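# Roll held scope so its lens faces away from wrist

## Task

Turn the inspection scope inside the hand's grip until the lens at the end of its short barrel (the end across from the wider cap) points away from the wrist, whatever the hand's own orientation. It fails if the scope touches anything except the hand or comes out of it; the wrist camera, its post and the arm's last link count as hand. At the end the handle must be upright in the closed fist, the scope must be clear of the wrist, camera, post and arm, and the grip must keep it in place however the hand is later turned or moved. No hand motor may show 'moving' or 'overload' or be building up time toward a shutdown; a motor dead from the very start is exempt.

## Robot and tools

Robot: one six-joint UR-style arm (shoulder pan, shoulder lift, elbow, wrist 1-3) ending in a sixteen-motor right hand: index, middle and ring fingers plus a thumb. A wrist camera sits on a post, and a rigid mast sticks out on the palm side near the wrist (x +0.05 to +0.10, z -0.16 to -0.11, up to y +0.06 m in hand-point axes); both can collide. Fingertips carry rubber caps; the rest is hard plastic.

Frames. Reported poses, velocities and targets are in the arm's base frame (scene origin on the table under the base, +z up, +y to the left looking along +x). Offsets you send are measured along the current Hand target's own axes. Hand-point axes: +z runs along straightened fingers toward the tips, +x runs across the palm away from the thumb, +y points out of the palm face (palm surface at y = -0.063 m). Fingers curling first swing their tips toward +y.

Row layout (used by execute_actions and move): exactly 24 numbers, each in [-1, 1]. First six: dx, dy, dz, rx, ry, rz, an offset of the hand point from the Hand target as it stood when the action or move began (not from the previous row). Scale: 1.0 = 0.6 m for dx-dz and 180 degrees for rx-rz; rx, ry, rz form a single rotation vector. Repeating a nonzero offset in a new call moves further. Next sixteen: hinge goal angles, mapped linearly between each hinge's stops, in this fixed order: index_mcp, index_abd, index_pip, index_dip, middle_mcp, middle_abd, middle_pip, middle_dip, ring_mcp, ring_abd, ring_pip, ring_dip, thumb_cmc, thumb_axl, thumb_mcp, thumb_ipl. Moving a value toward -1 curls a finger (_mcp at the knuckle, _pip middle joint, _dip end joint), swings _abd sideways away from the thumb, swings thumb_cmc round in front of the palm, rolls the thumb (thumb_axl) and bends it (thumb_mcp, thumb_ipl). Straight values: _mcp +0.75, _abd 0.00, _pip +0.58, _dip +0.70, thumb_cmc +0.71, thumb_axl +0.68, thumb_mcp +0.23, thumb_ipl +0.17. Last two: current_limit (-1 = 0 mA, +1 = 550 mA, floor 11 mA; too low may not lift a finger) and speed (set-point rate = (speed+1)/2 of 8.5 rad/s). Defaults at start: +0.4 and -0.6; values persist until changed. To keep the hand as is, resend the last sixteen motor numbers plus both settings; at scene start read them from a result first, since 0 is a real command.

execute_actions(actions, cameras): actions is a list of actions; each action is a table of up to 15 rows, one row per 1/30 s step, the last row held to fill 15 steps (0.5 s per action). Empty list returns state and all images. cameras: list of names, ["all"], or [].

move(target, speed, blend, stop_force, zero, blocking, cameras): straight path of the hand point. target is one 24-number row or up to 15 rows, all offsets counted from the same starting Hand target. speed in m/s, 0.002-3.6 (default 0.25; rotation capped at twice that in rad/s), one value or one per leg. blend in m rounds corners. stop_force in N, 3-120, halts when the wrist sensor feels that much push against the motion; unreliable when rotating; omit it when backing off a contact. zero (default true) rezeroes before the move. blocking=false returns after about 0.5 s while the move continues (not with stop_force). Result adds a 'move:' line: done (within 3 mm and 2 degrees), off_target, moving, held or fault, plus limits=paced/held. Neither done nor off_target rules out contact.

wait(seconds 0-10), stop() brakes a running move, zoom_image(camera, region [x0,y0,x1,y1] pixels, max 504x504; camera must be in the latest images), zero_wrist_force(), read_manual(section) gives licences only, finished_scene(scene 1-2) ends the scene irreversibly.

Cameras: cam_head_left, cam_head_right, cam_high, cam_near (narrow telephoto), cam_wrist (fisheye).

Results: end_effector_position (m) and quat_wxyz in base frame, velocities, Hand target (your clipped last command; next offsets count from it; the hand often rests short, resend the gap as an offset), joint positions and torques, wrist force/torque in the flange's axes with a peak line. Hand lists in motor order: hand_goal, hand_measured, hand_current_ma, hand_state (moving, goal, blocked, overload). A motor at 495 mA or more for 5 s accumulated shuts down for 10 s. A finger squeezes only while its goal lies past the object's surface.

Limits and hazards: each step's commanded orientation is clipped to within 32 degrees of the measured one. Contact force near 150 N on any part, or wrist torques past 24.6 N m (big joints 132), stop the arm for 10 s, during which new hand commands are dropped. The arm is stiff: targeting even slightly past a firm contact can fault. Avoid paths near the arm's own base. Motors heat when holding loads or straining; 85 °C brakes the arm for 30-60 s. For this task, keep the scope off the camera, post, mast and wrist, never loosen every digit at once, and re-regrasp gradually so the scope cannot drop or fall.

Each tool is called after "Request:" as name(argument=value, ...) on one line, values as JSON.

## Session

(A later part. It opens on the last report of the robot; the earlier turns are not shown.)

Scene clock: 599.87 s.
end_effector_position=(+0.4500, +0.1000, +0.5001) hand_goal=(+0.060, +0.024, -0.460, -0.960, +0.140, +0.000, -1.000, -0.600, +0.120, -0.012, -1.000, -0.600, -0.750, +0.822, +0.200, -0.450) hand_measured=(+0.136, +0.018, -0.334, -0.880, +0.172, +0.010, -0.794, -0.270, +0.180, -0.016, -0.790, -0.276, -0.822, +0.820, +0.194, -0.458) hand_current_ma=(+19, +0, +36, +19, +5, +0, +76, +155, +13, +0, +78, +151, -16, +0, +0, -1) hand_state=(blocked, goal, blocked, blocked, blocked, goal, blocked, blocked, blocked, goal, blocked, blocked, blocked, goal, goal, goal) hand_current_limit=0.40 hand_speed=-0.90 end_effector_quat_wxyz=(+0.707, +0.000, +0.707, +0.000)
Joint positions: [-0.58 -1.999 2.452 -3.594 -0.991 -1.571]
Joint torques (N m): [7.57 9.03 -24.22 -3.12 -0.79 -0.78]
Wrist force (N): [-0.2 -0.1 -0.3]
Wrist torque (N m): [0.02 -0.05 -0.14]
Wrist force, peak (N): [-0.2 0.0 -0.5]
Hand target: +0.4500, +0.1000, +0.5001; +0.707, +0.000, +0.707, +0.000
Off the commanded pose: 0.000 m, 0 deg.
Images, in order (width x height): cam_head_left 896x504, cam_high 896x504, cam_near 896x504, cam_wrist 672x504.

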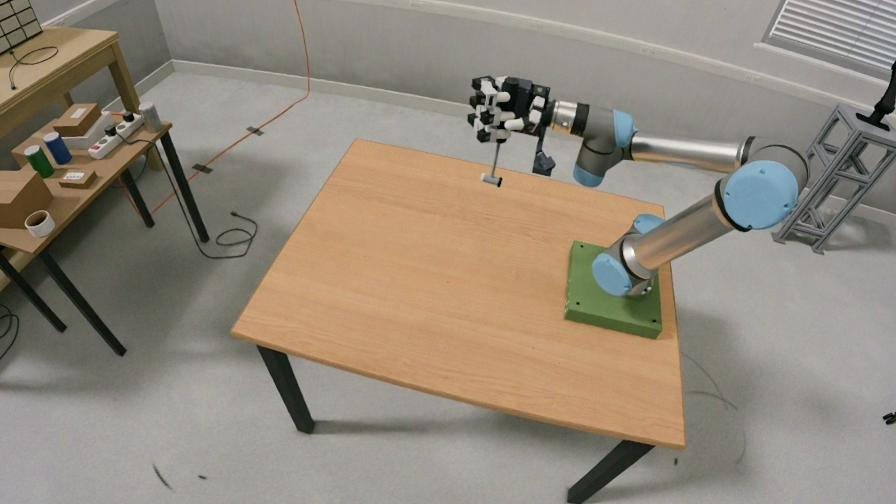

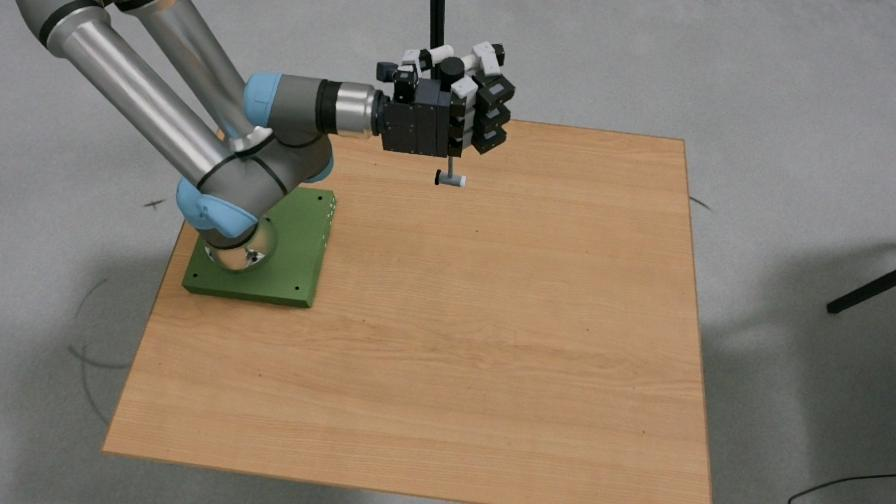

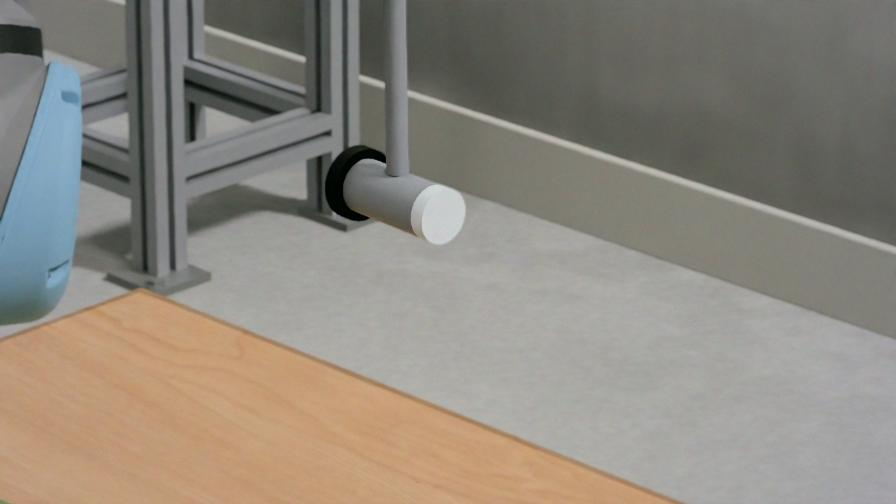

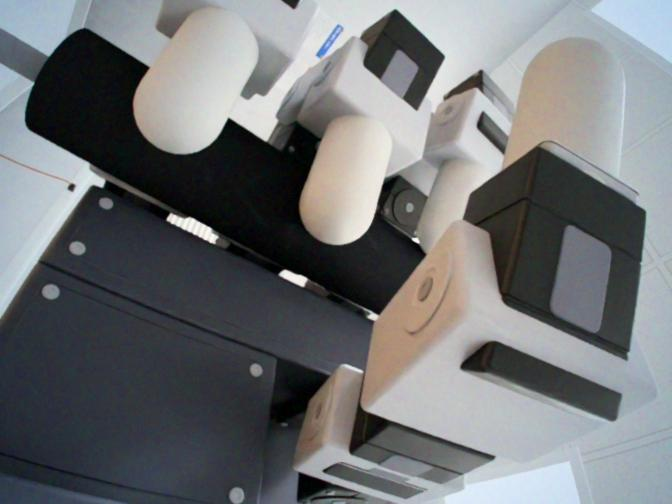

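Request:
execute_actions(actions=[[[0,0,0,0,0,0,0.03,0.024,-0.60,-1.0,0.12,0.0,-1.0,-0.78,0.10,-0.012,-1.0,-0.78,-0.75,0.822,0.2,-0.45,0.4,-0.85]],[[0,0,0,0,0,0,0.0,0.024,-0.75,-1.0,0.10,0.0,-1.0,-0.95,0.08,-0.012,-1.0,-0.95,-0.75,0.822,0.2,-0.45,0.4,-0.85]]], cameras=["cam_head_left","cam_high"])

Request:
zoom_image(camera="cam_head_left", region=[430, 50, 580, 200])

Request:
zoom_image(camera="cam_high", region=[370, 40, 550, 210])

Scene clock: 689.77 s.
end_effector_position=(+0.4500, +0.1000, +0.5001) hand_goal=(+0.000, +0.024, -0.750, -1.000, +0.100, +0.000, -1.000, -0.950, +0.080, -0.012, -1.000, -0.950, -0.750, +0.822, +0.200, -0.450) hand_measured=(+0.122, +0.018, -0.336, -0.880, +0.090, +0.010, -0.712, -0.378, +0.098, -0.020, -0.716, -0.372, -0.822, +0.820, +0.194, -0.458) hand_current_ma=(+38, +0, +215, +34, -1, +0, +125, +353, +2, +0, +123, +359, -16, +0, +0, -1) hand_state=(blocked, goal, blocked, blocked, goal, goal, blocked, blocked, goal, goal, blocked, blocked, blocked, goal, goal, goal) hand_current_limit=0.40 hand_speed=-0.85 end_effector_quat_wxyz=(+0.707, +0.000, +0.707, +0.000)
Joint positions: [-0.58 -1.999 2.452 -3.594 -0.991 -1.571]
Joint torques (N m): [7.36 8.86 -24.06 -2.99 -0.96 -0.79]
Wrist force (N): [0.0 0.1 -0.4]
Wrist torque (N m): [0.04 -0.08 -0.12]
Wrist force, peak (N): [0.0 0.1 -0.6]
Hand target: +0.4500, +0.1000, +0.5001; +0.707, +0.000, +0.707, +0.000
Off the commanded pose: 0.000 m, 0 deg.
Images, in order (width x height): cam_head_left 896x504, cam_high 896x504.

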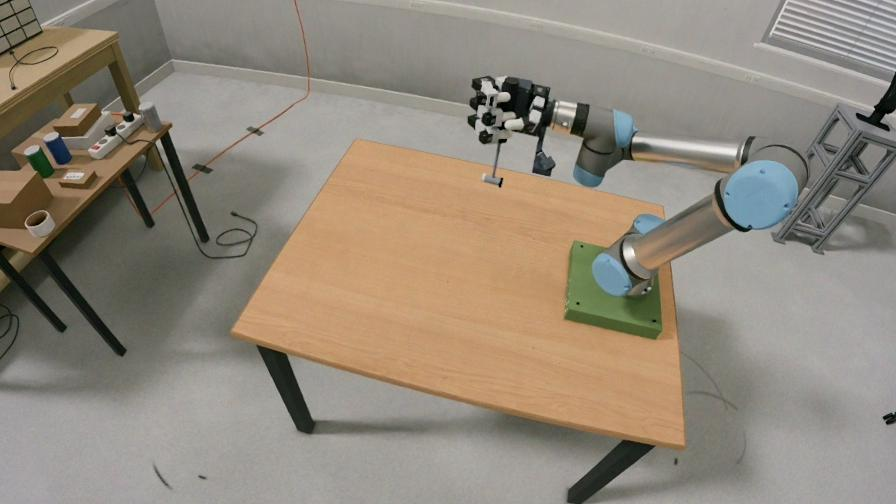

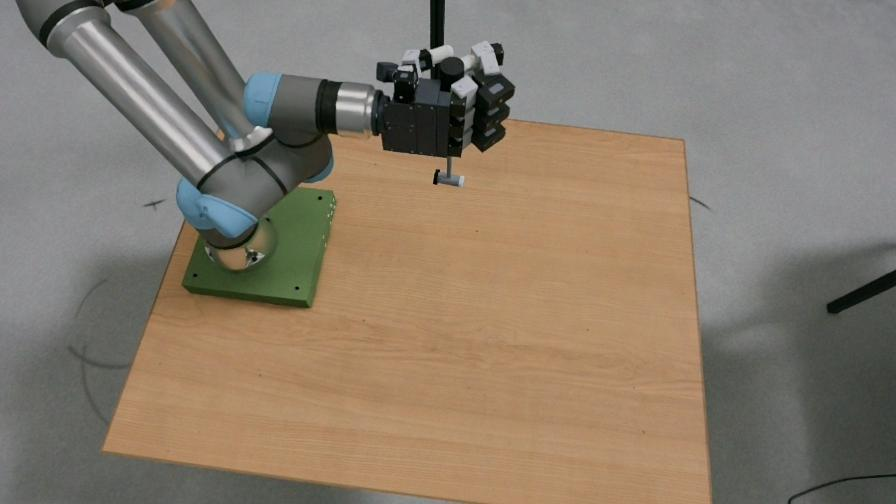

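Scaled by 3.360 from the camera's 896x504 image, which has a finer 1280x720 frame.

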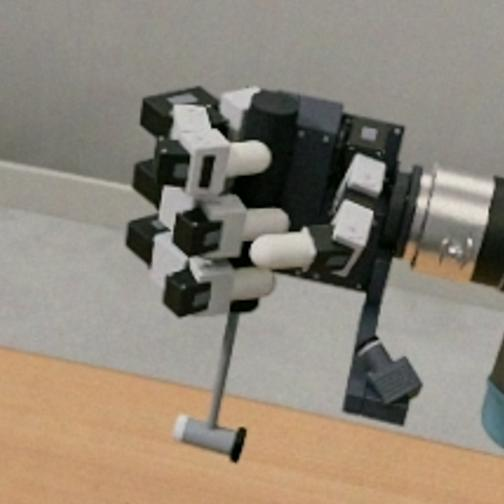

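Scaled by 2.800 from the camera's 896x504 image, which has a finer 1280x720 frame.

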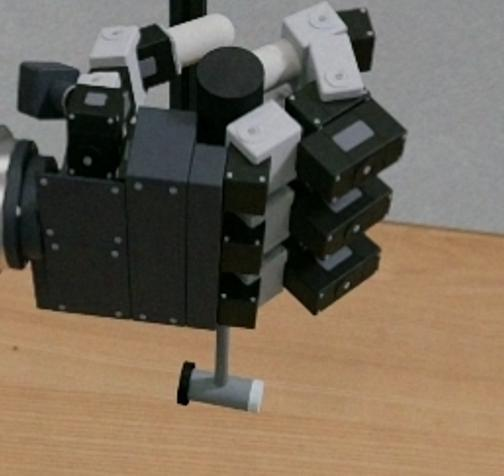

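Request:
finished_scene(scene=1)

The scene is finished: the task was done.


## Next scene

The same job, from a new start.

Request:
execute_actions(actions=[])

Request:
zoom_image(camera="cam_head_left", region=[430, 50, 580, 200])

Request:
zoom_image(camera="cam_high", region=[370, 40, 550, 210])

Scene clock: 0.00 s.
end_effector_position=(+0.4500, +0.1000, +0.5001) hand_goal=(+0.866, +0.024, -0.584, -0.786, +0.834, +0.000, -1.000, -0.406, +0.834, -0.012, -1.000, -0.406, -0.734, +0.822, -0.286, -0.922) hand_measured=(+0.916, -0.008, -0.528, -0.782, +0.810, -0.010, -0.906, -0.192, +0.818, -0.028, -0.896, -0.198, -0.816, +0.828, -0.292, -0.958) hand_current_ma=(+10, -3, +11, +0, -3, +0, +23, +81, -2, -1, +27, +78, -20, +0, +0, -9) hand_state=(blocked, blocked, blocked, goal, blocked, goal, blocked, blocked, goal, goal, blocked, blocked, blocked, goal, goal, blocked) hand_current_limit=0.40 hand_speed=-0.60 end_effector_quat_wxyz=(+0.707, +0.000, +0.707, +0.000)
Joint positions: [-0.58 -1.999 2.452 -3.594 -0.991 -1.571]
Joint velocities: within noise
Joint torques (N m): no reading
Wrist force (N): no reading
Wrist torque (N m): no reading
Wrist force, peak (N): no reading
Hand target: +0.4500, +0.1000, +0.5001; +0.707, +0.000, +0.707, +0.000

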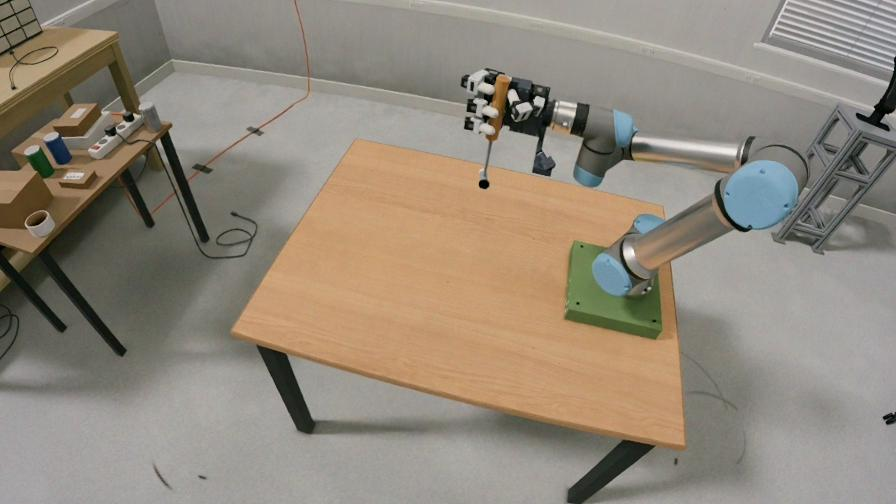

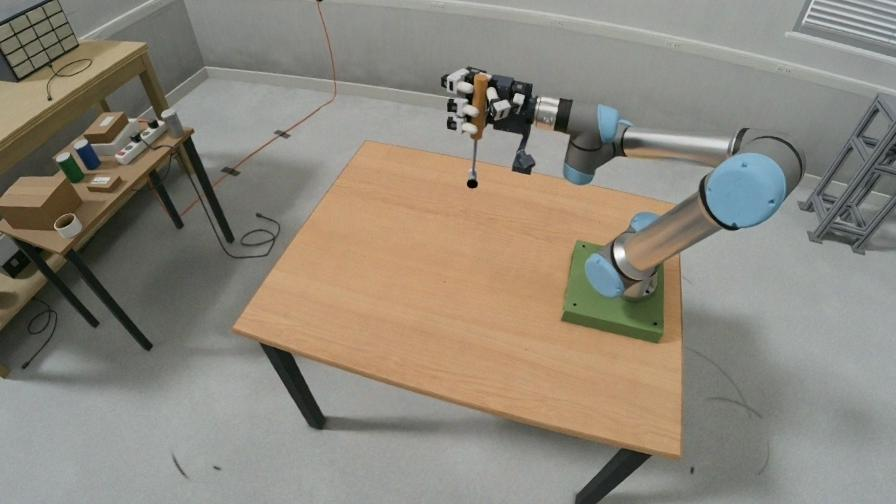

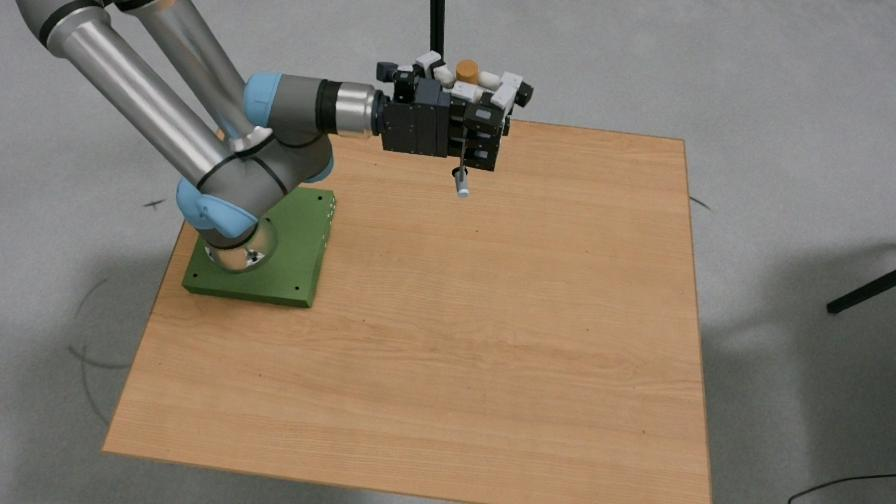

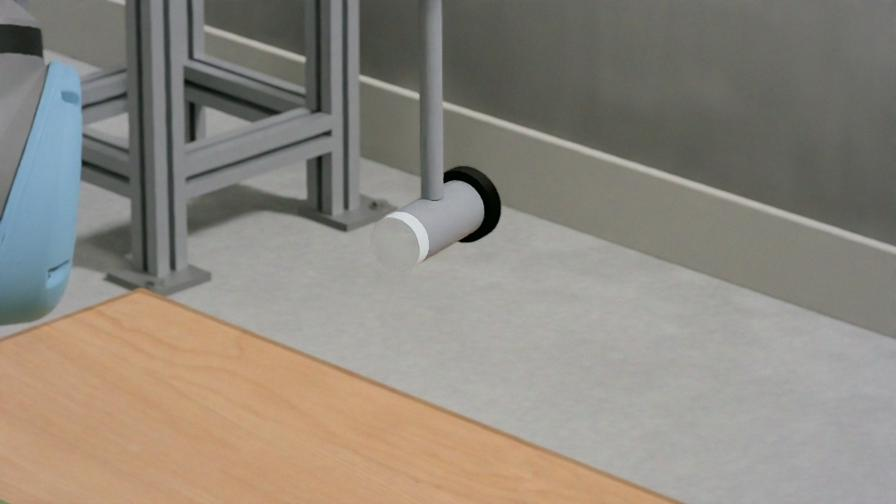

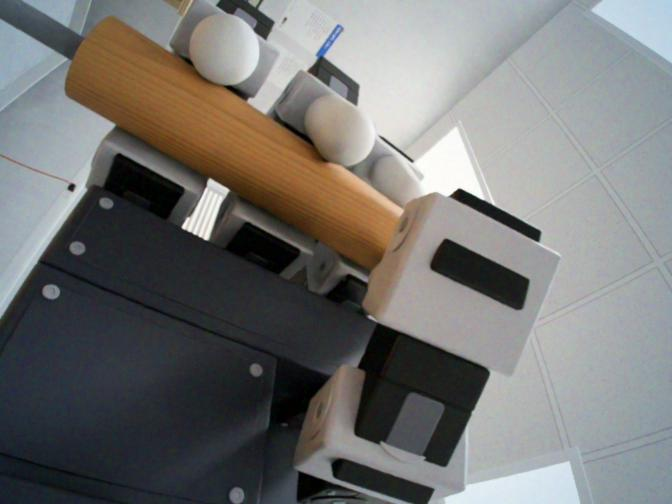

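Scaled by 3.360 from the camera's 896x504 image, which has a finer 1280x720 frame.

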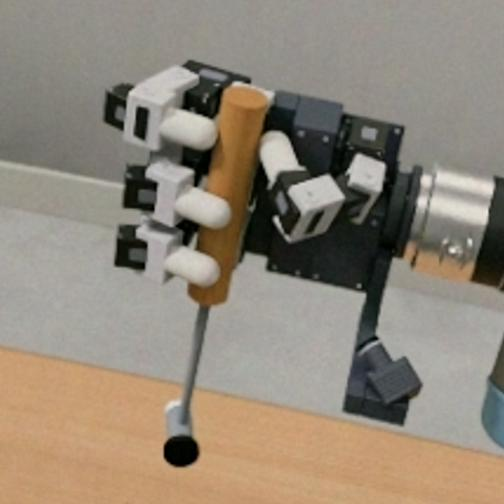

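Scaled by 2.800 from the camera's 896x504 image, which has a finer 1280x720 frame.

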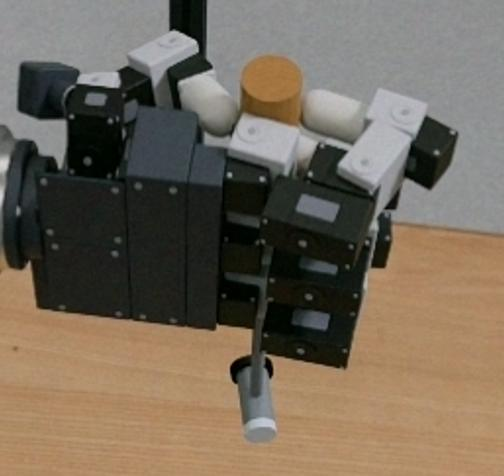

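Request:
execute_actions(actions=[[[0,0,0,0,0,0,0.774,0.024,-0.80,-0.90,0.834,0.0,-1.0,-0.45,0.834,-0.012,-1.0,-0.45,-0.75,0.822,-0.20,-0.68,0.4,-0.8]],[[0,0,0,0,0,0,0.774,0.024,-0.82,-0.92,0.834,0.0,-0.85,0.10,0.834,-0.012,-1.0,-0.45,-0.75,0.822,-0.20,-0.66,0.4,-0.8]],[[0,0,0,0,0,0,0.774,0.024,-0.82,-0.92,1.0,0.0,-0.80,0.10,0.834,-0.012,-1.0,-0.45,-0.75,0.822,-0.20,-0.66,0.4,-0.8]],[[0,0,0,0,0,0,0.774,0.024,-0.82,-0.92,1.0,0.0,-0.80,0.10,0.834,-0.012,-0.85,0.10,-0.75,0.822,-0.20,-0.66,0.4,-0.8]],[[0,0,0,0,0,0,0.774,0.024,-0.82,-0.92,1.0,0.0,-0.80,0.10,1.0,-0.012,-0.80,0.10,-0.75,0.822,-0.20,-0.66,0.4,-0.8]]], cameras=["cam_head_left"])

Request:
zoom_image(camera="cam_head_left", region=[430, 50, 580, 200])

Scene clock: 22.40 s.
end_effector_position=(+0.4500, +0.1000, +0.5001) hand_goal=(+0.774, +0.024, -0.820, -0.920, +1.000, +0.000, -0.800, +0.100, +1.000, -0.012, -0.800, +0.100, -0.750, +0.822, -0.200, -0.660) hand_measured=(+0.916, -0.008, -0.528, -0.800, +0.988, -0.008, -0.812, +0.088, +0.988, -0.028, -0.814, +0.086, -0.816, +0.826, -0.284, -0.954) hand_current_ma=(+48, -3, +127, +34, -1, +0, -1, -1, -1, -1, -1, -1, -14, +0, -30, -203) hand_state=(blocked, blocked, blocked, blocked, goal, goal, goal, goal, goal, goal, goal, goal, blocked, goal, blocked, blocked) hand_current_limit=0.40 hand_speed=-0.80 end_effector_quat_wxyz=(+0.707, +0.000, +0.707, +0.000)
Joint positions: [-0.58 -1.999 2.452 -3.594 -0.991 -1.571]
Joint torques (N m): [2.98 2.22 -22.93 -3.74 -0.35 -1.44]
Wrist force (N): [0.0 -0.2 -0.2]
Wrist torque (N m): [-0.01 0.01 0.01]
Wrist force, peak (N): [0.1 -0.3 -0.5]
Hand target: +0.4500, +0.1000, +0.5001; +0.707, +0.000, +0.707, +0.000
Off the commanded pose: 0.000 m, 0 deg.
Images, in order (width x height): cam_head_left 896x504.

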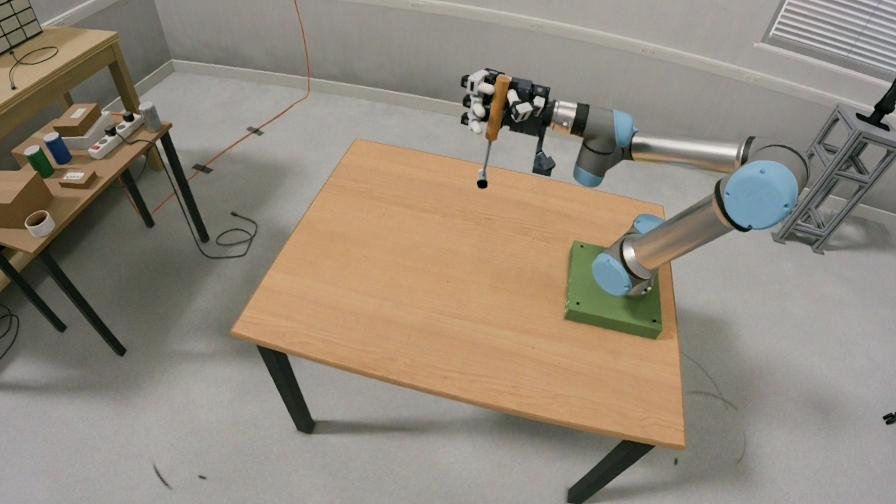

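Scaled by 3.360 from the camera's 896x504 image, which has a finer 1280x720 frame.

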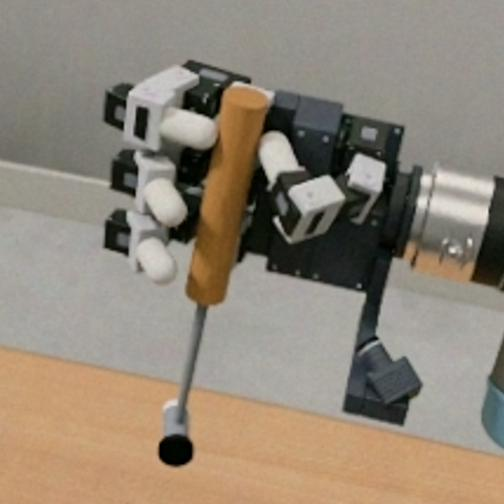

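Request:
execute_actions(actions=[[[0,0,0,0,0,0,0.733,0.024,-0.71,-0.96,1.0,0.0,-0.80,0.10,1.0,-0.012,-0.80,0.10,-0.75,0.822,-0.26,-0.61,0.4,-0.8]],[[0,0,0,0,0,0,0.69,0.024,-0.61,-1.0,1.0,0.0,-0.80,0.10,1.0,-0.012,-0.80,0.10,-0.75,0.822,-0.32,-0.55,0.4,-0.8]],[[0,0,0,0,0,0,0.58,0.024,-0.54,-1.0,1.0,0.0,-0.80,0.10,1.0,-0.012,-0.80,0.10,-0.75,0.822,-0.37,-0.54,0.4,-0.8]]], cameras=["cam_head_left","cam_high"])

Request:
zoom_image(camera="cam_head_left", region=[430, 50, 580, 200])

Request:
zoom_image(camera="cam_high", region=[370, 40, 550, 210])

Scene clock: 35.83 s.
end_effector_position=(+0.4500, +0.1000, +0.5001) hand_goal=(+0.580, +0.024, -0.540, -1.000, +1.000, +0.000, -0.800, +0.100, +1.000, -0.012, -0.800, +0.100, -0.750, +0.822, -0.370, -0.540) hand_measured=(+0.770, -0.006, -0.366, -0.836, +0.988, -0.008, -0.812, +0.088, +0.988, -0.028, -0.814, +0.086, -0.816, +0.802, -0.406, -0.840) hand_current_ma=(+74, -2, +59, +54, -1, +0, -1, -1, -1, -1, -1, -1, -14, -3, -8, -208) hand_state=(blocked, blocked, blocked, blocked, goal, goal, goal, goal, goal, goal, goal, goal, blocked, goal, blocked, blocked) hand_current_limit=0.40 hand_speed=-0.80 end_effector_quat_wxyz=(+0.707, +0.000, +0.707, +0.000)
Joint positions: [-0.58 -1.999 2.452 -3.594 -0.991 -1.571]
Joint torques (N m): [3.93 3.58 -22.69 -4.01 -0.52 -1.46]
Wrist force (N): [0.2 0.0 -0.1]
Wrist torque (N m): [0.01 -0.01 0.03]
Wrist force, peak (N): [0.3 -0.3 -0.2]
Hand target: +0.4500, +0.1000, +0.5001; +0.707, +0.000, +0.707, +0.000
Off the commanded pose: 0.000 m, 0 deg.
Images, in order (width x height): cam_head_left 896x504, cam_high 896x504.

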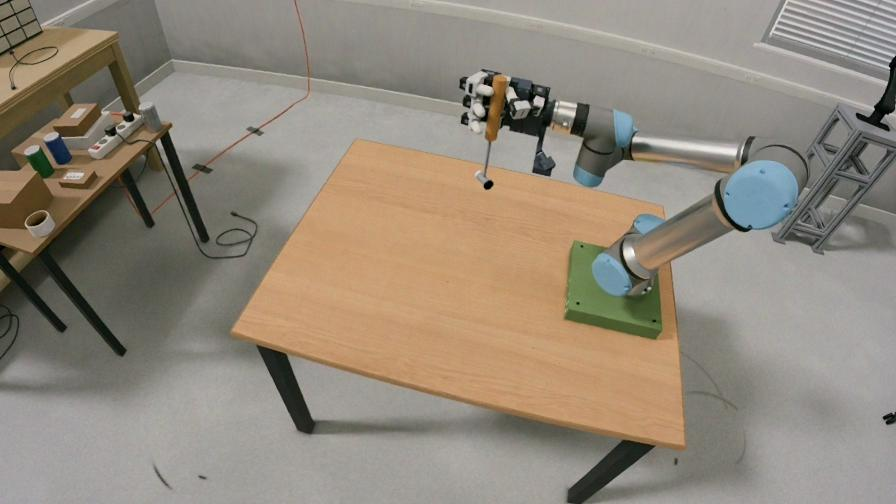

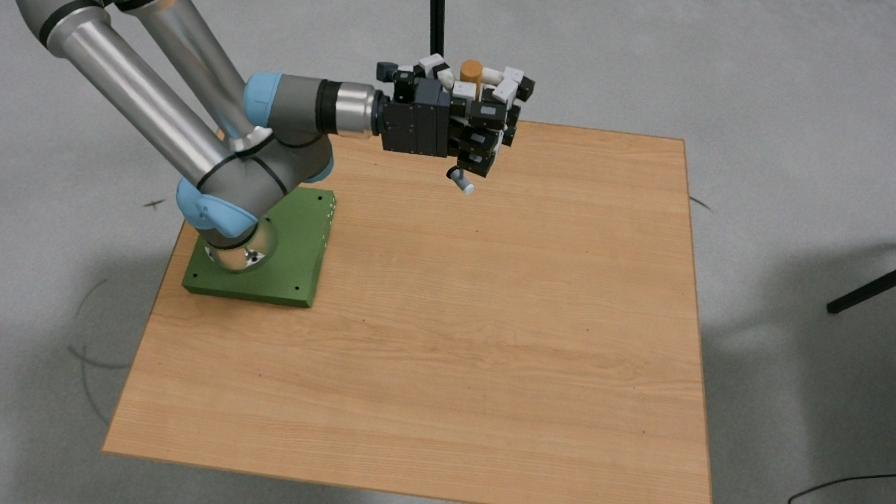

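Scaled by 3.360 from the camera's 896x504 image, which has a finer 1280x720 frame.

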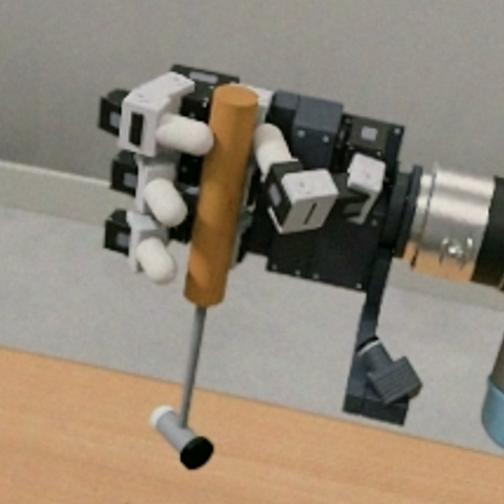

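Scaled by 2.800 from the camera's 896x504 image, which has a finer 1280x720 frame.

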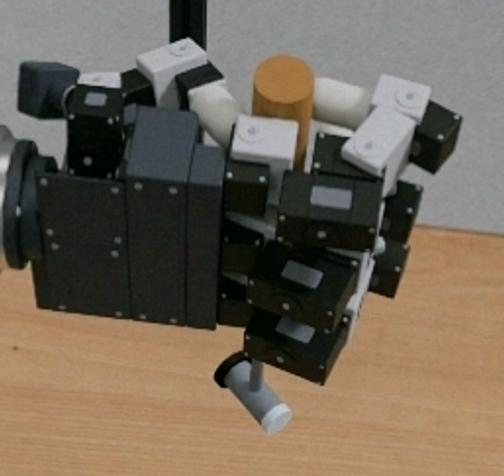

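Request:
execute_actions(actions=[[[0,0,0,0,0,0,0.58,0.024,-0.54,-1.0,1.0,0.0,-0.92,-0.2,1.0,-0.012,-0.92,-0.2,-0.75,0.822,-0.37,-0.54,0.4,-0.8]],[[0,0,0,0,0,0,0.58,0.024,-0.54,-1.0,1.0,0.0,-1.0,-0.58,1.0,-0.012,-1.0,-0.58,-0.75,0.822,-0.37,-0.54,0.4,-0.8]],[[0,0,0,0,0,0,0.70,0.024,-0.47,-0.96,1.0,0.0,-1.0,-0.60,1.0,-0.012,-1.0,-0.60,-0.75,0.822,-0.40,-0.86,0.4,-0.8]],[[0,0,0,0,0,0,0.70,0.024,-0.47,-0.96,1.0,0.0,-1.0,-0.60,1.0,-0.012,-1.0,-0.60,-0.75,0.822,0.2,-0.93,0.4,-0.8]],[[0,0,0,0,0,0,0.70,0.024,-0.47,-0.96,1.0,0.0,-1.0,-0.60,1.0,-0.012,-1.0,-0.60,-0.75,0.822,0.2,-0.45,0.4,-0.8]]], cameras=["cam_head_left","cam_high"])

Request:
zoom_image(camera="cam_head_left", region=[430, 50, 580, 200])

Request:
zoom_image(camera="cam_high", region=[370, 40, 550, 210])

Scene clock: 59.13 s.
end_effector_position=(+0.4500, +0.1000, +0.5001) hand_goal=(+0.700, +0.024, -0.470, -0.960, +1.000, +0.000, -1.000, -0.600, +1.000, -0.012, -1.000, -0.600, -0.750, +0.822, +0.200, -0.450) hand_measured=(+0.754, +0.004, -0.368, -0.880, +0.972, -0.006, -0.836, -0.276, +0.992, -0.030, -0.820, -0.290, -0.816, +0.804, +0.194, -0.458) hand_current_ma=(+11, -1, +26, +19, -4, +0, +54, +151, -1, -1, +62, +142, -14, -3, -1, -1) hand_state=(blocked, blocked, blocked, blocked, blocked, goal, blocked, blocked, goal, goal, blocked, blocked, blocked, goal, goal, goal) hand_current_limit=0.40 hand_speed=-0.80 end_effector_quat_wxyz=(+0.707, +0.000, +0.707, +0.000)
Joint positions: [-0.58 -1.999 2.452 -3.594 -0.991 -1.571]
Joint torques (N m): [6.68 7.1 -23.62 -3.65 -0.59 -1.13]
Wrist force (N): [0.1 0.0 0.0]
Wrist torque (N m): [0.00 -0.02 0.00]
Wrist force, peak (N): [0.0 0.0 -0.5]
Hand target: +0.4500, +0.1000, +0.5001; +0.707, +0.000, +0.707, +0.000
Off the commanded pose: 0.000 m, 0 deg.
Images, in order (width x height): cam_head_left 896x504, cam_high 896x504.

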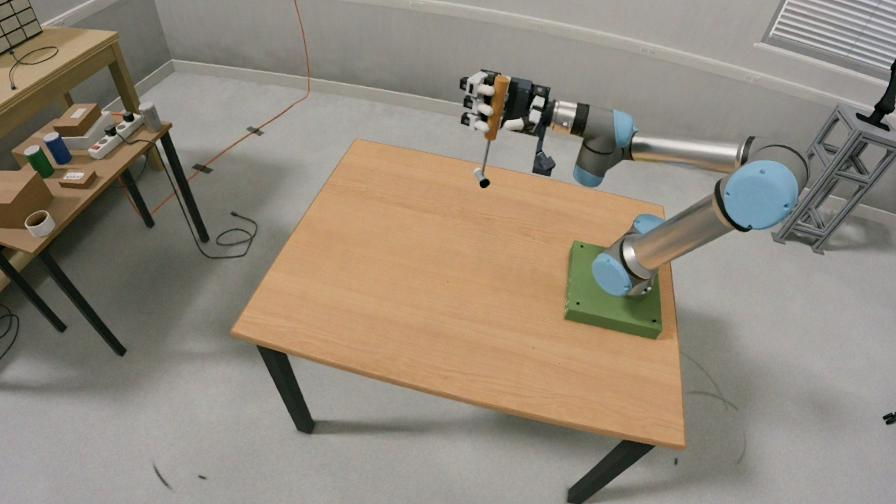

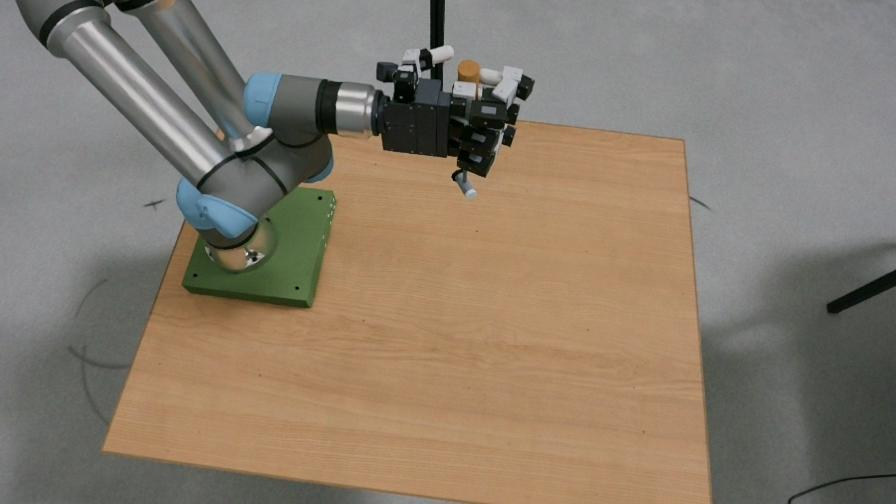

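Scaled by 3.360 from the camera's 896x504 image, which has a finer 1280x720 frame.

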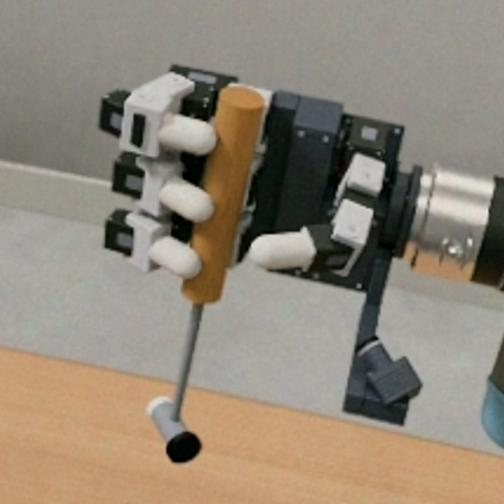

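Scaled by 2.800 from the camera's 896x504 image, which has a finer 1280x720 frame.

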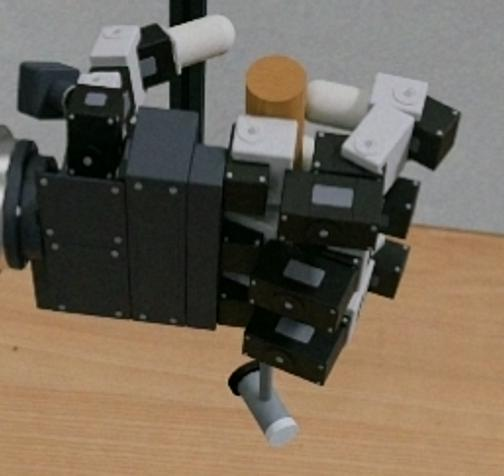

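Request:
execute_actions(actions=[[[0,0,0,0,0,0,0.69,0.024,-0.47,-0.96,0.88,0.0,-1.0,-0.60,0.88,-0.012,-1.0,-0.60,-0.75,0.822,0.2,-0.45,0.4,-0.9]],[[0,0,0,0,0,0,0.58,0.024,-0.47,-0.96,0.72,0.0,-1.0,-0.60,0.72,-0.012,-1.0,-0.60,-0.75,0.822,0.2,-0.45,0.4,-0.9]],[[0,0,0,0,0,0,0.44,0.024,-0.47,-0.96,0.56,0.0,-1.0,-0.60,0.55,-0.012,-1.0,-0.60,-0.75,0.822,0.2,-0.45,0.4,-0.9]],[[0,0,0,0,0,0,0.30,0.024,-0.47,-0.96,0.40,0.0,-1.0,-0.60,0.39,-0.012,-1.0,-0.60,-0.75,0.822,0.2,-0.45,0.4,-0.9]],[[0,0,0,0,0,0,0.17,0.024,-0.47,-0.96,0.25,0.0,-1.0,-0.60,0.24,-0.012,-1.0,-0.60,-0.75,0.822,0.2,-0.45,0.4,-0.9]],[[0,0,0,0,0,0,0.07,0.024,-0.47,-0.96,0.14,0.0,-1.0,-0.60,0.12,-0.012,-1.0,-0.60,-0.75,0.822,0.2,-0.45,0.4,-0.9]]], cameras=["cam_head_left","cam_high"])

Request:
zoom_image(camera="cam_head_left", region=[430, 50, 580, 200])

Request:
zoom_image(camera="cam_high", region=[370, 40, 550, 210])

Scene clock: 96.20 s.
end_effector_position=(+0.4500, +0.1000, +0.5001) hand_goal=(+0.070, +0.024, -0.470, -0.960, +0.140, +0.000, -1.000, -0.600, +0.120, -0.012, -1.000, -0.600, -0.750, +0.822, +0.200, -0.450) hand_measured=(+0.116, +0.016, -0.372, -0.894, +0.172, +0.010, -0.810, -0.304, +0.188, -0.014, -0.804, -0.316, -0.816, +0.804, +0.194, -0.458) hand_current_ma=(+9, +0, +25, +14, +5, +0, +67, +133, +16, +0, +71, +124, -14, -3, -1, -1) hand_state=(blocked, goal, blocked, blocked, blocked, goal, blocked, blocked, blocked, goal, blocked, blocked, blocked, goal, goal, goal) hand_current_limit=0.40 hand_speed=-0.90 end_effector_quat_wxyz=(+0.707, +0.000, +0.707, +0.000)
Joint positions: [-0.58 -1.999 2.452 -3.594 -0.991 -1.571]
Joint torques (N m): [6.71 8.03 -24.02 -3.47 -0.77 -0.92]
Wrist force (N): [-0.1 -0.3 0.0]
Wrist torque (N m): [-0.03 -0.07 -0.13]
Wrist force, peak (N): [0.5 -0.1 0.2]
Hand target: +0.4500, +0.1000, +0.5001; +0.707, +0.000, +0.707, +0.000
Off the commanded pose: 0.000 m, 0 deg.
Images, in order (width x height): cam_head_left 896x504, cam_high 896x504.

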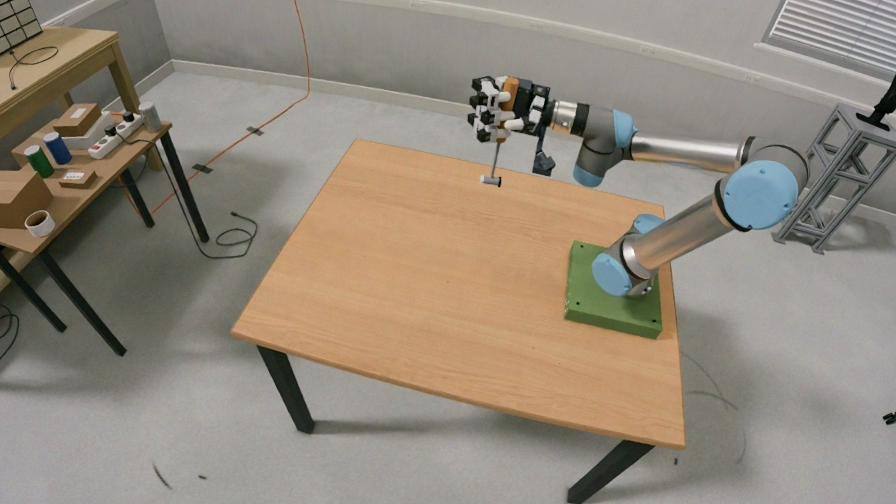

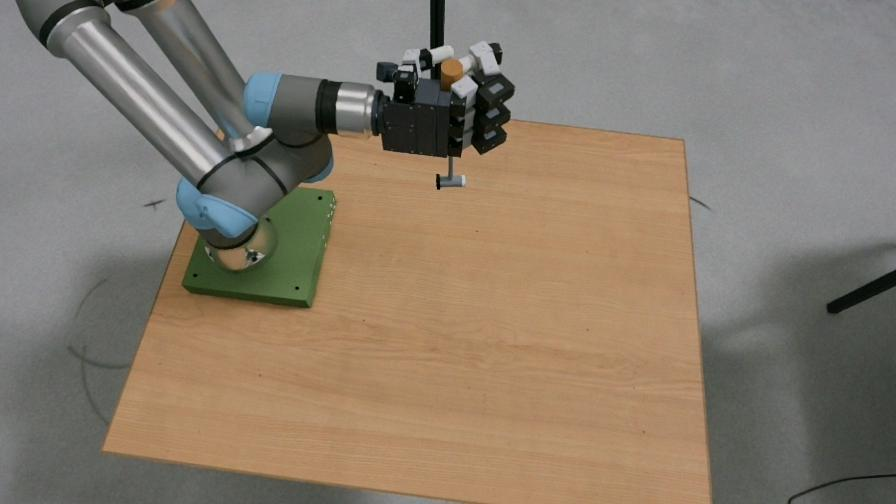

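Scaled by 3.360 from the camera's 896x504 image, which has a finer 1280x720 frame.

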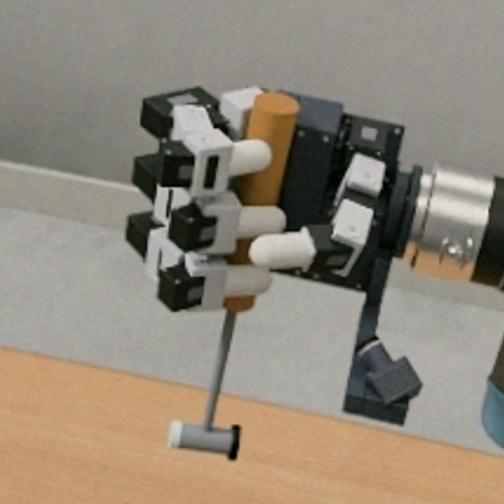

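Scaled by 2.800 from the camera's 896x504 image, which has a finer 1280x720 frame.

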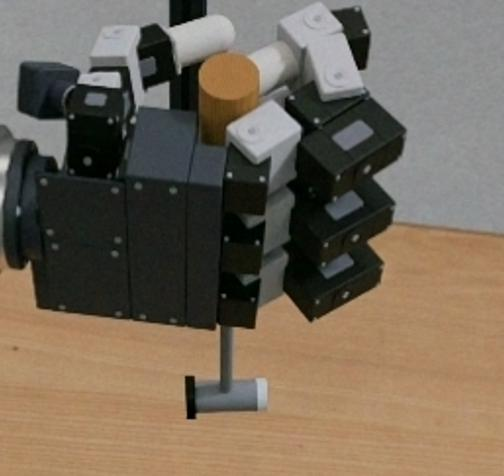

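Request:
execute_actions(actions=[[[0,0,0,0,0,0,0.11,0.024,-0.60,-1.0,0.17,0.0,-1.0,-0.78,0.14,-0.012,-1.0,-0.78,-0.75,0.822,0.2,-0.45,0.4,-0.85]],[[0,0,0,0,0,0,0.10,0.024,-0.72,-1.0,0.17,0.0,-1.0,-0.92,0.14,-0.012,-1.0,-0.92,-0.75,0.822,0.2,-0.45,0.4,-0.85]]], cameras=["cam_head_left","cam_high"])

Request:
zoom_image(camera="cam_head_left", region=[430, 50, 580, 200])

Request:
zoom_image(camera="cam_high", region=[370, 40, 550, 210])

Scene clock: 115.70 s.
end_effector_position=(+0.4500, +0.1000, +0.5001) hand_goal=(+0.100, +0.024, -0.720, -1.000, +0.170, +0.000, -1.000, -0.920, +0.140, -0.012, -1.000, -0.920, -0.750, +0.822, +0.200, -0.450) hand_measured=(+0.158, +0.016, -0.380, -0.896, +0.150, +0.010, -0.736, -0.408, +0.178, -0.016, -0.742, -0.402, -0.816, +0.804, +0.194, -0.458) hand_current_ma=(+12, +0, +160, +28, -3, +0, +110, +299, +7, +0, +106, +304, -14, -3, -1, -1) hand_state=(blocked, goal, blocked, blocked, goal, goal, blocked, blocked, blocked, goal, blocked, blocked, blocked, goal, goal, goal) hand_current_limit=0.40 hand_speed=-0.85 end_effector_quat_wxyz=(+0.707, +0.000, +0.707, +0.000)
Joint positions: [-0.58 -1.999 2.452 -3.594 -0.991 -1.571]
Joint torques (N m): [6.58 8.25 -24.41 -3.47 -0.71 -0.85]
Wrist force (N): [0.1 0.1 -0.1]
Wrist torque (N m): [0.01 -0.08 -0.11]
Wrist force, peak (N): [0.0 -0.4 -0.1]
Hand target: +0.4500, +0.1000, +0.5001; +0.707, +0.000, +0.707, +0.000
Off the commanded pose: 0.000 m, 0 deg.
Images, in order (width x height): cam_head_left 896x504, cam_high 896x504.

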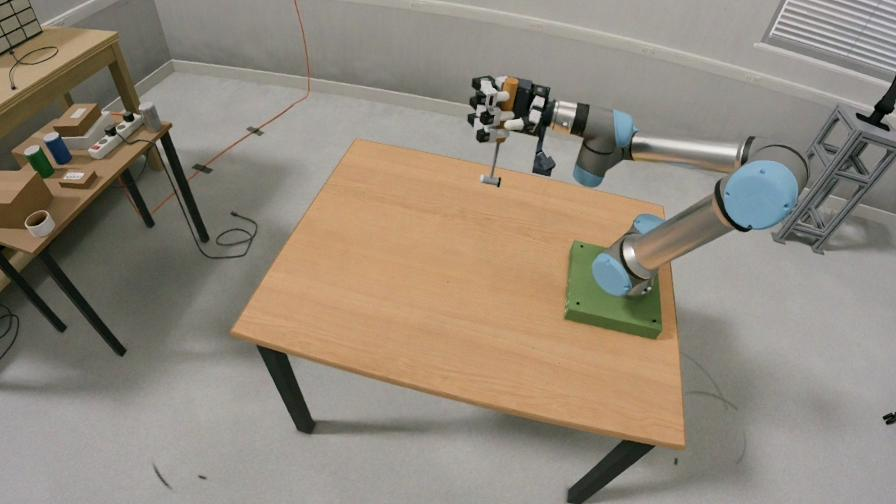

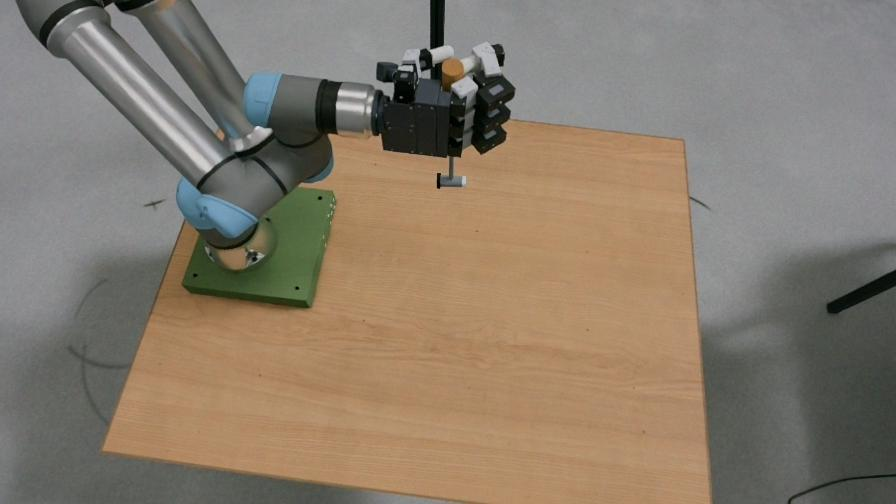

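Scaled by 3.360 from the camera's 896x504 image, which has a finer 1280x720 frame.

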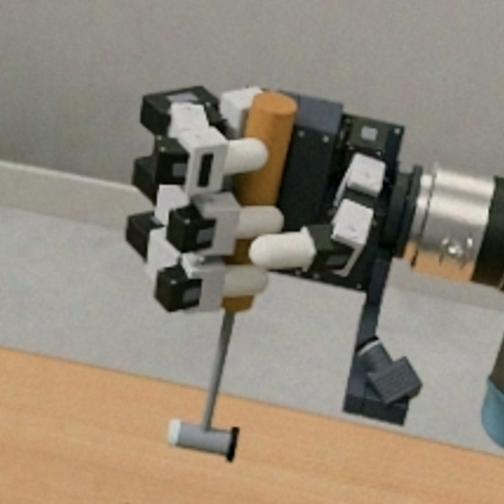

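Scaled by 2.800 from the camera's 896x504 image, which has a finer 1280x720 frame.

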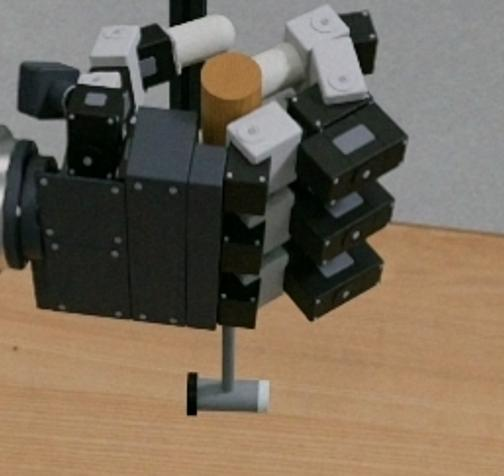

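Request:
finished_scene(scene=2)

The scene is finished: the task was done.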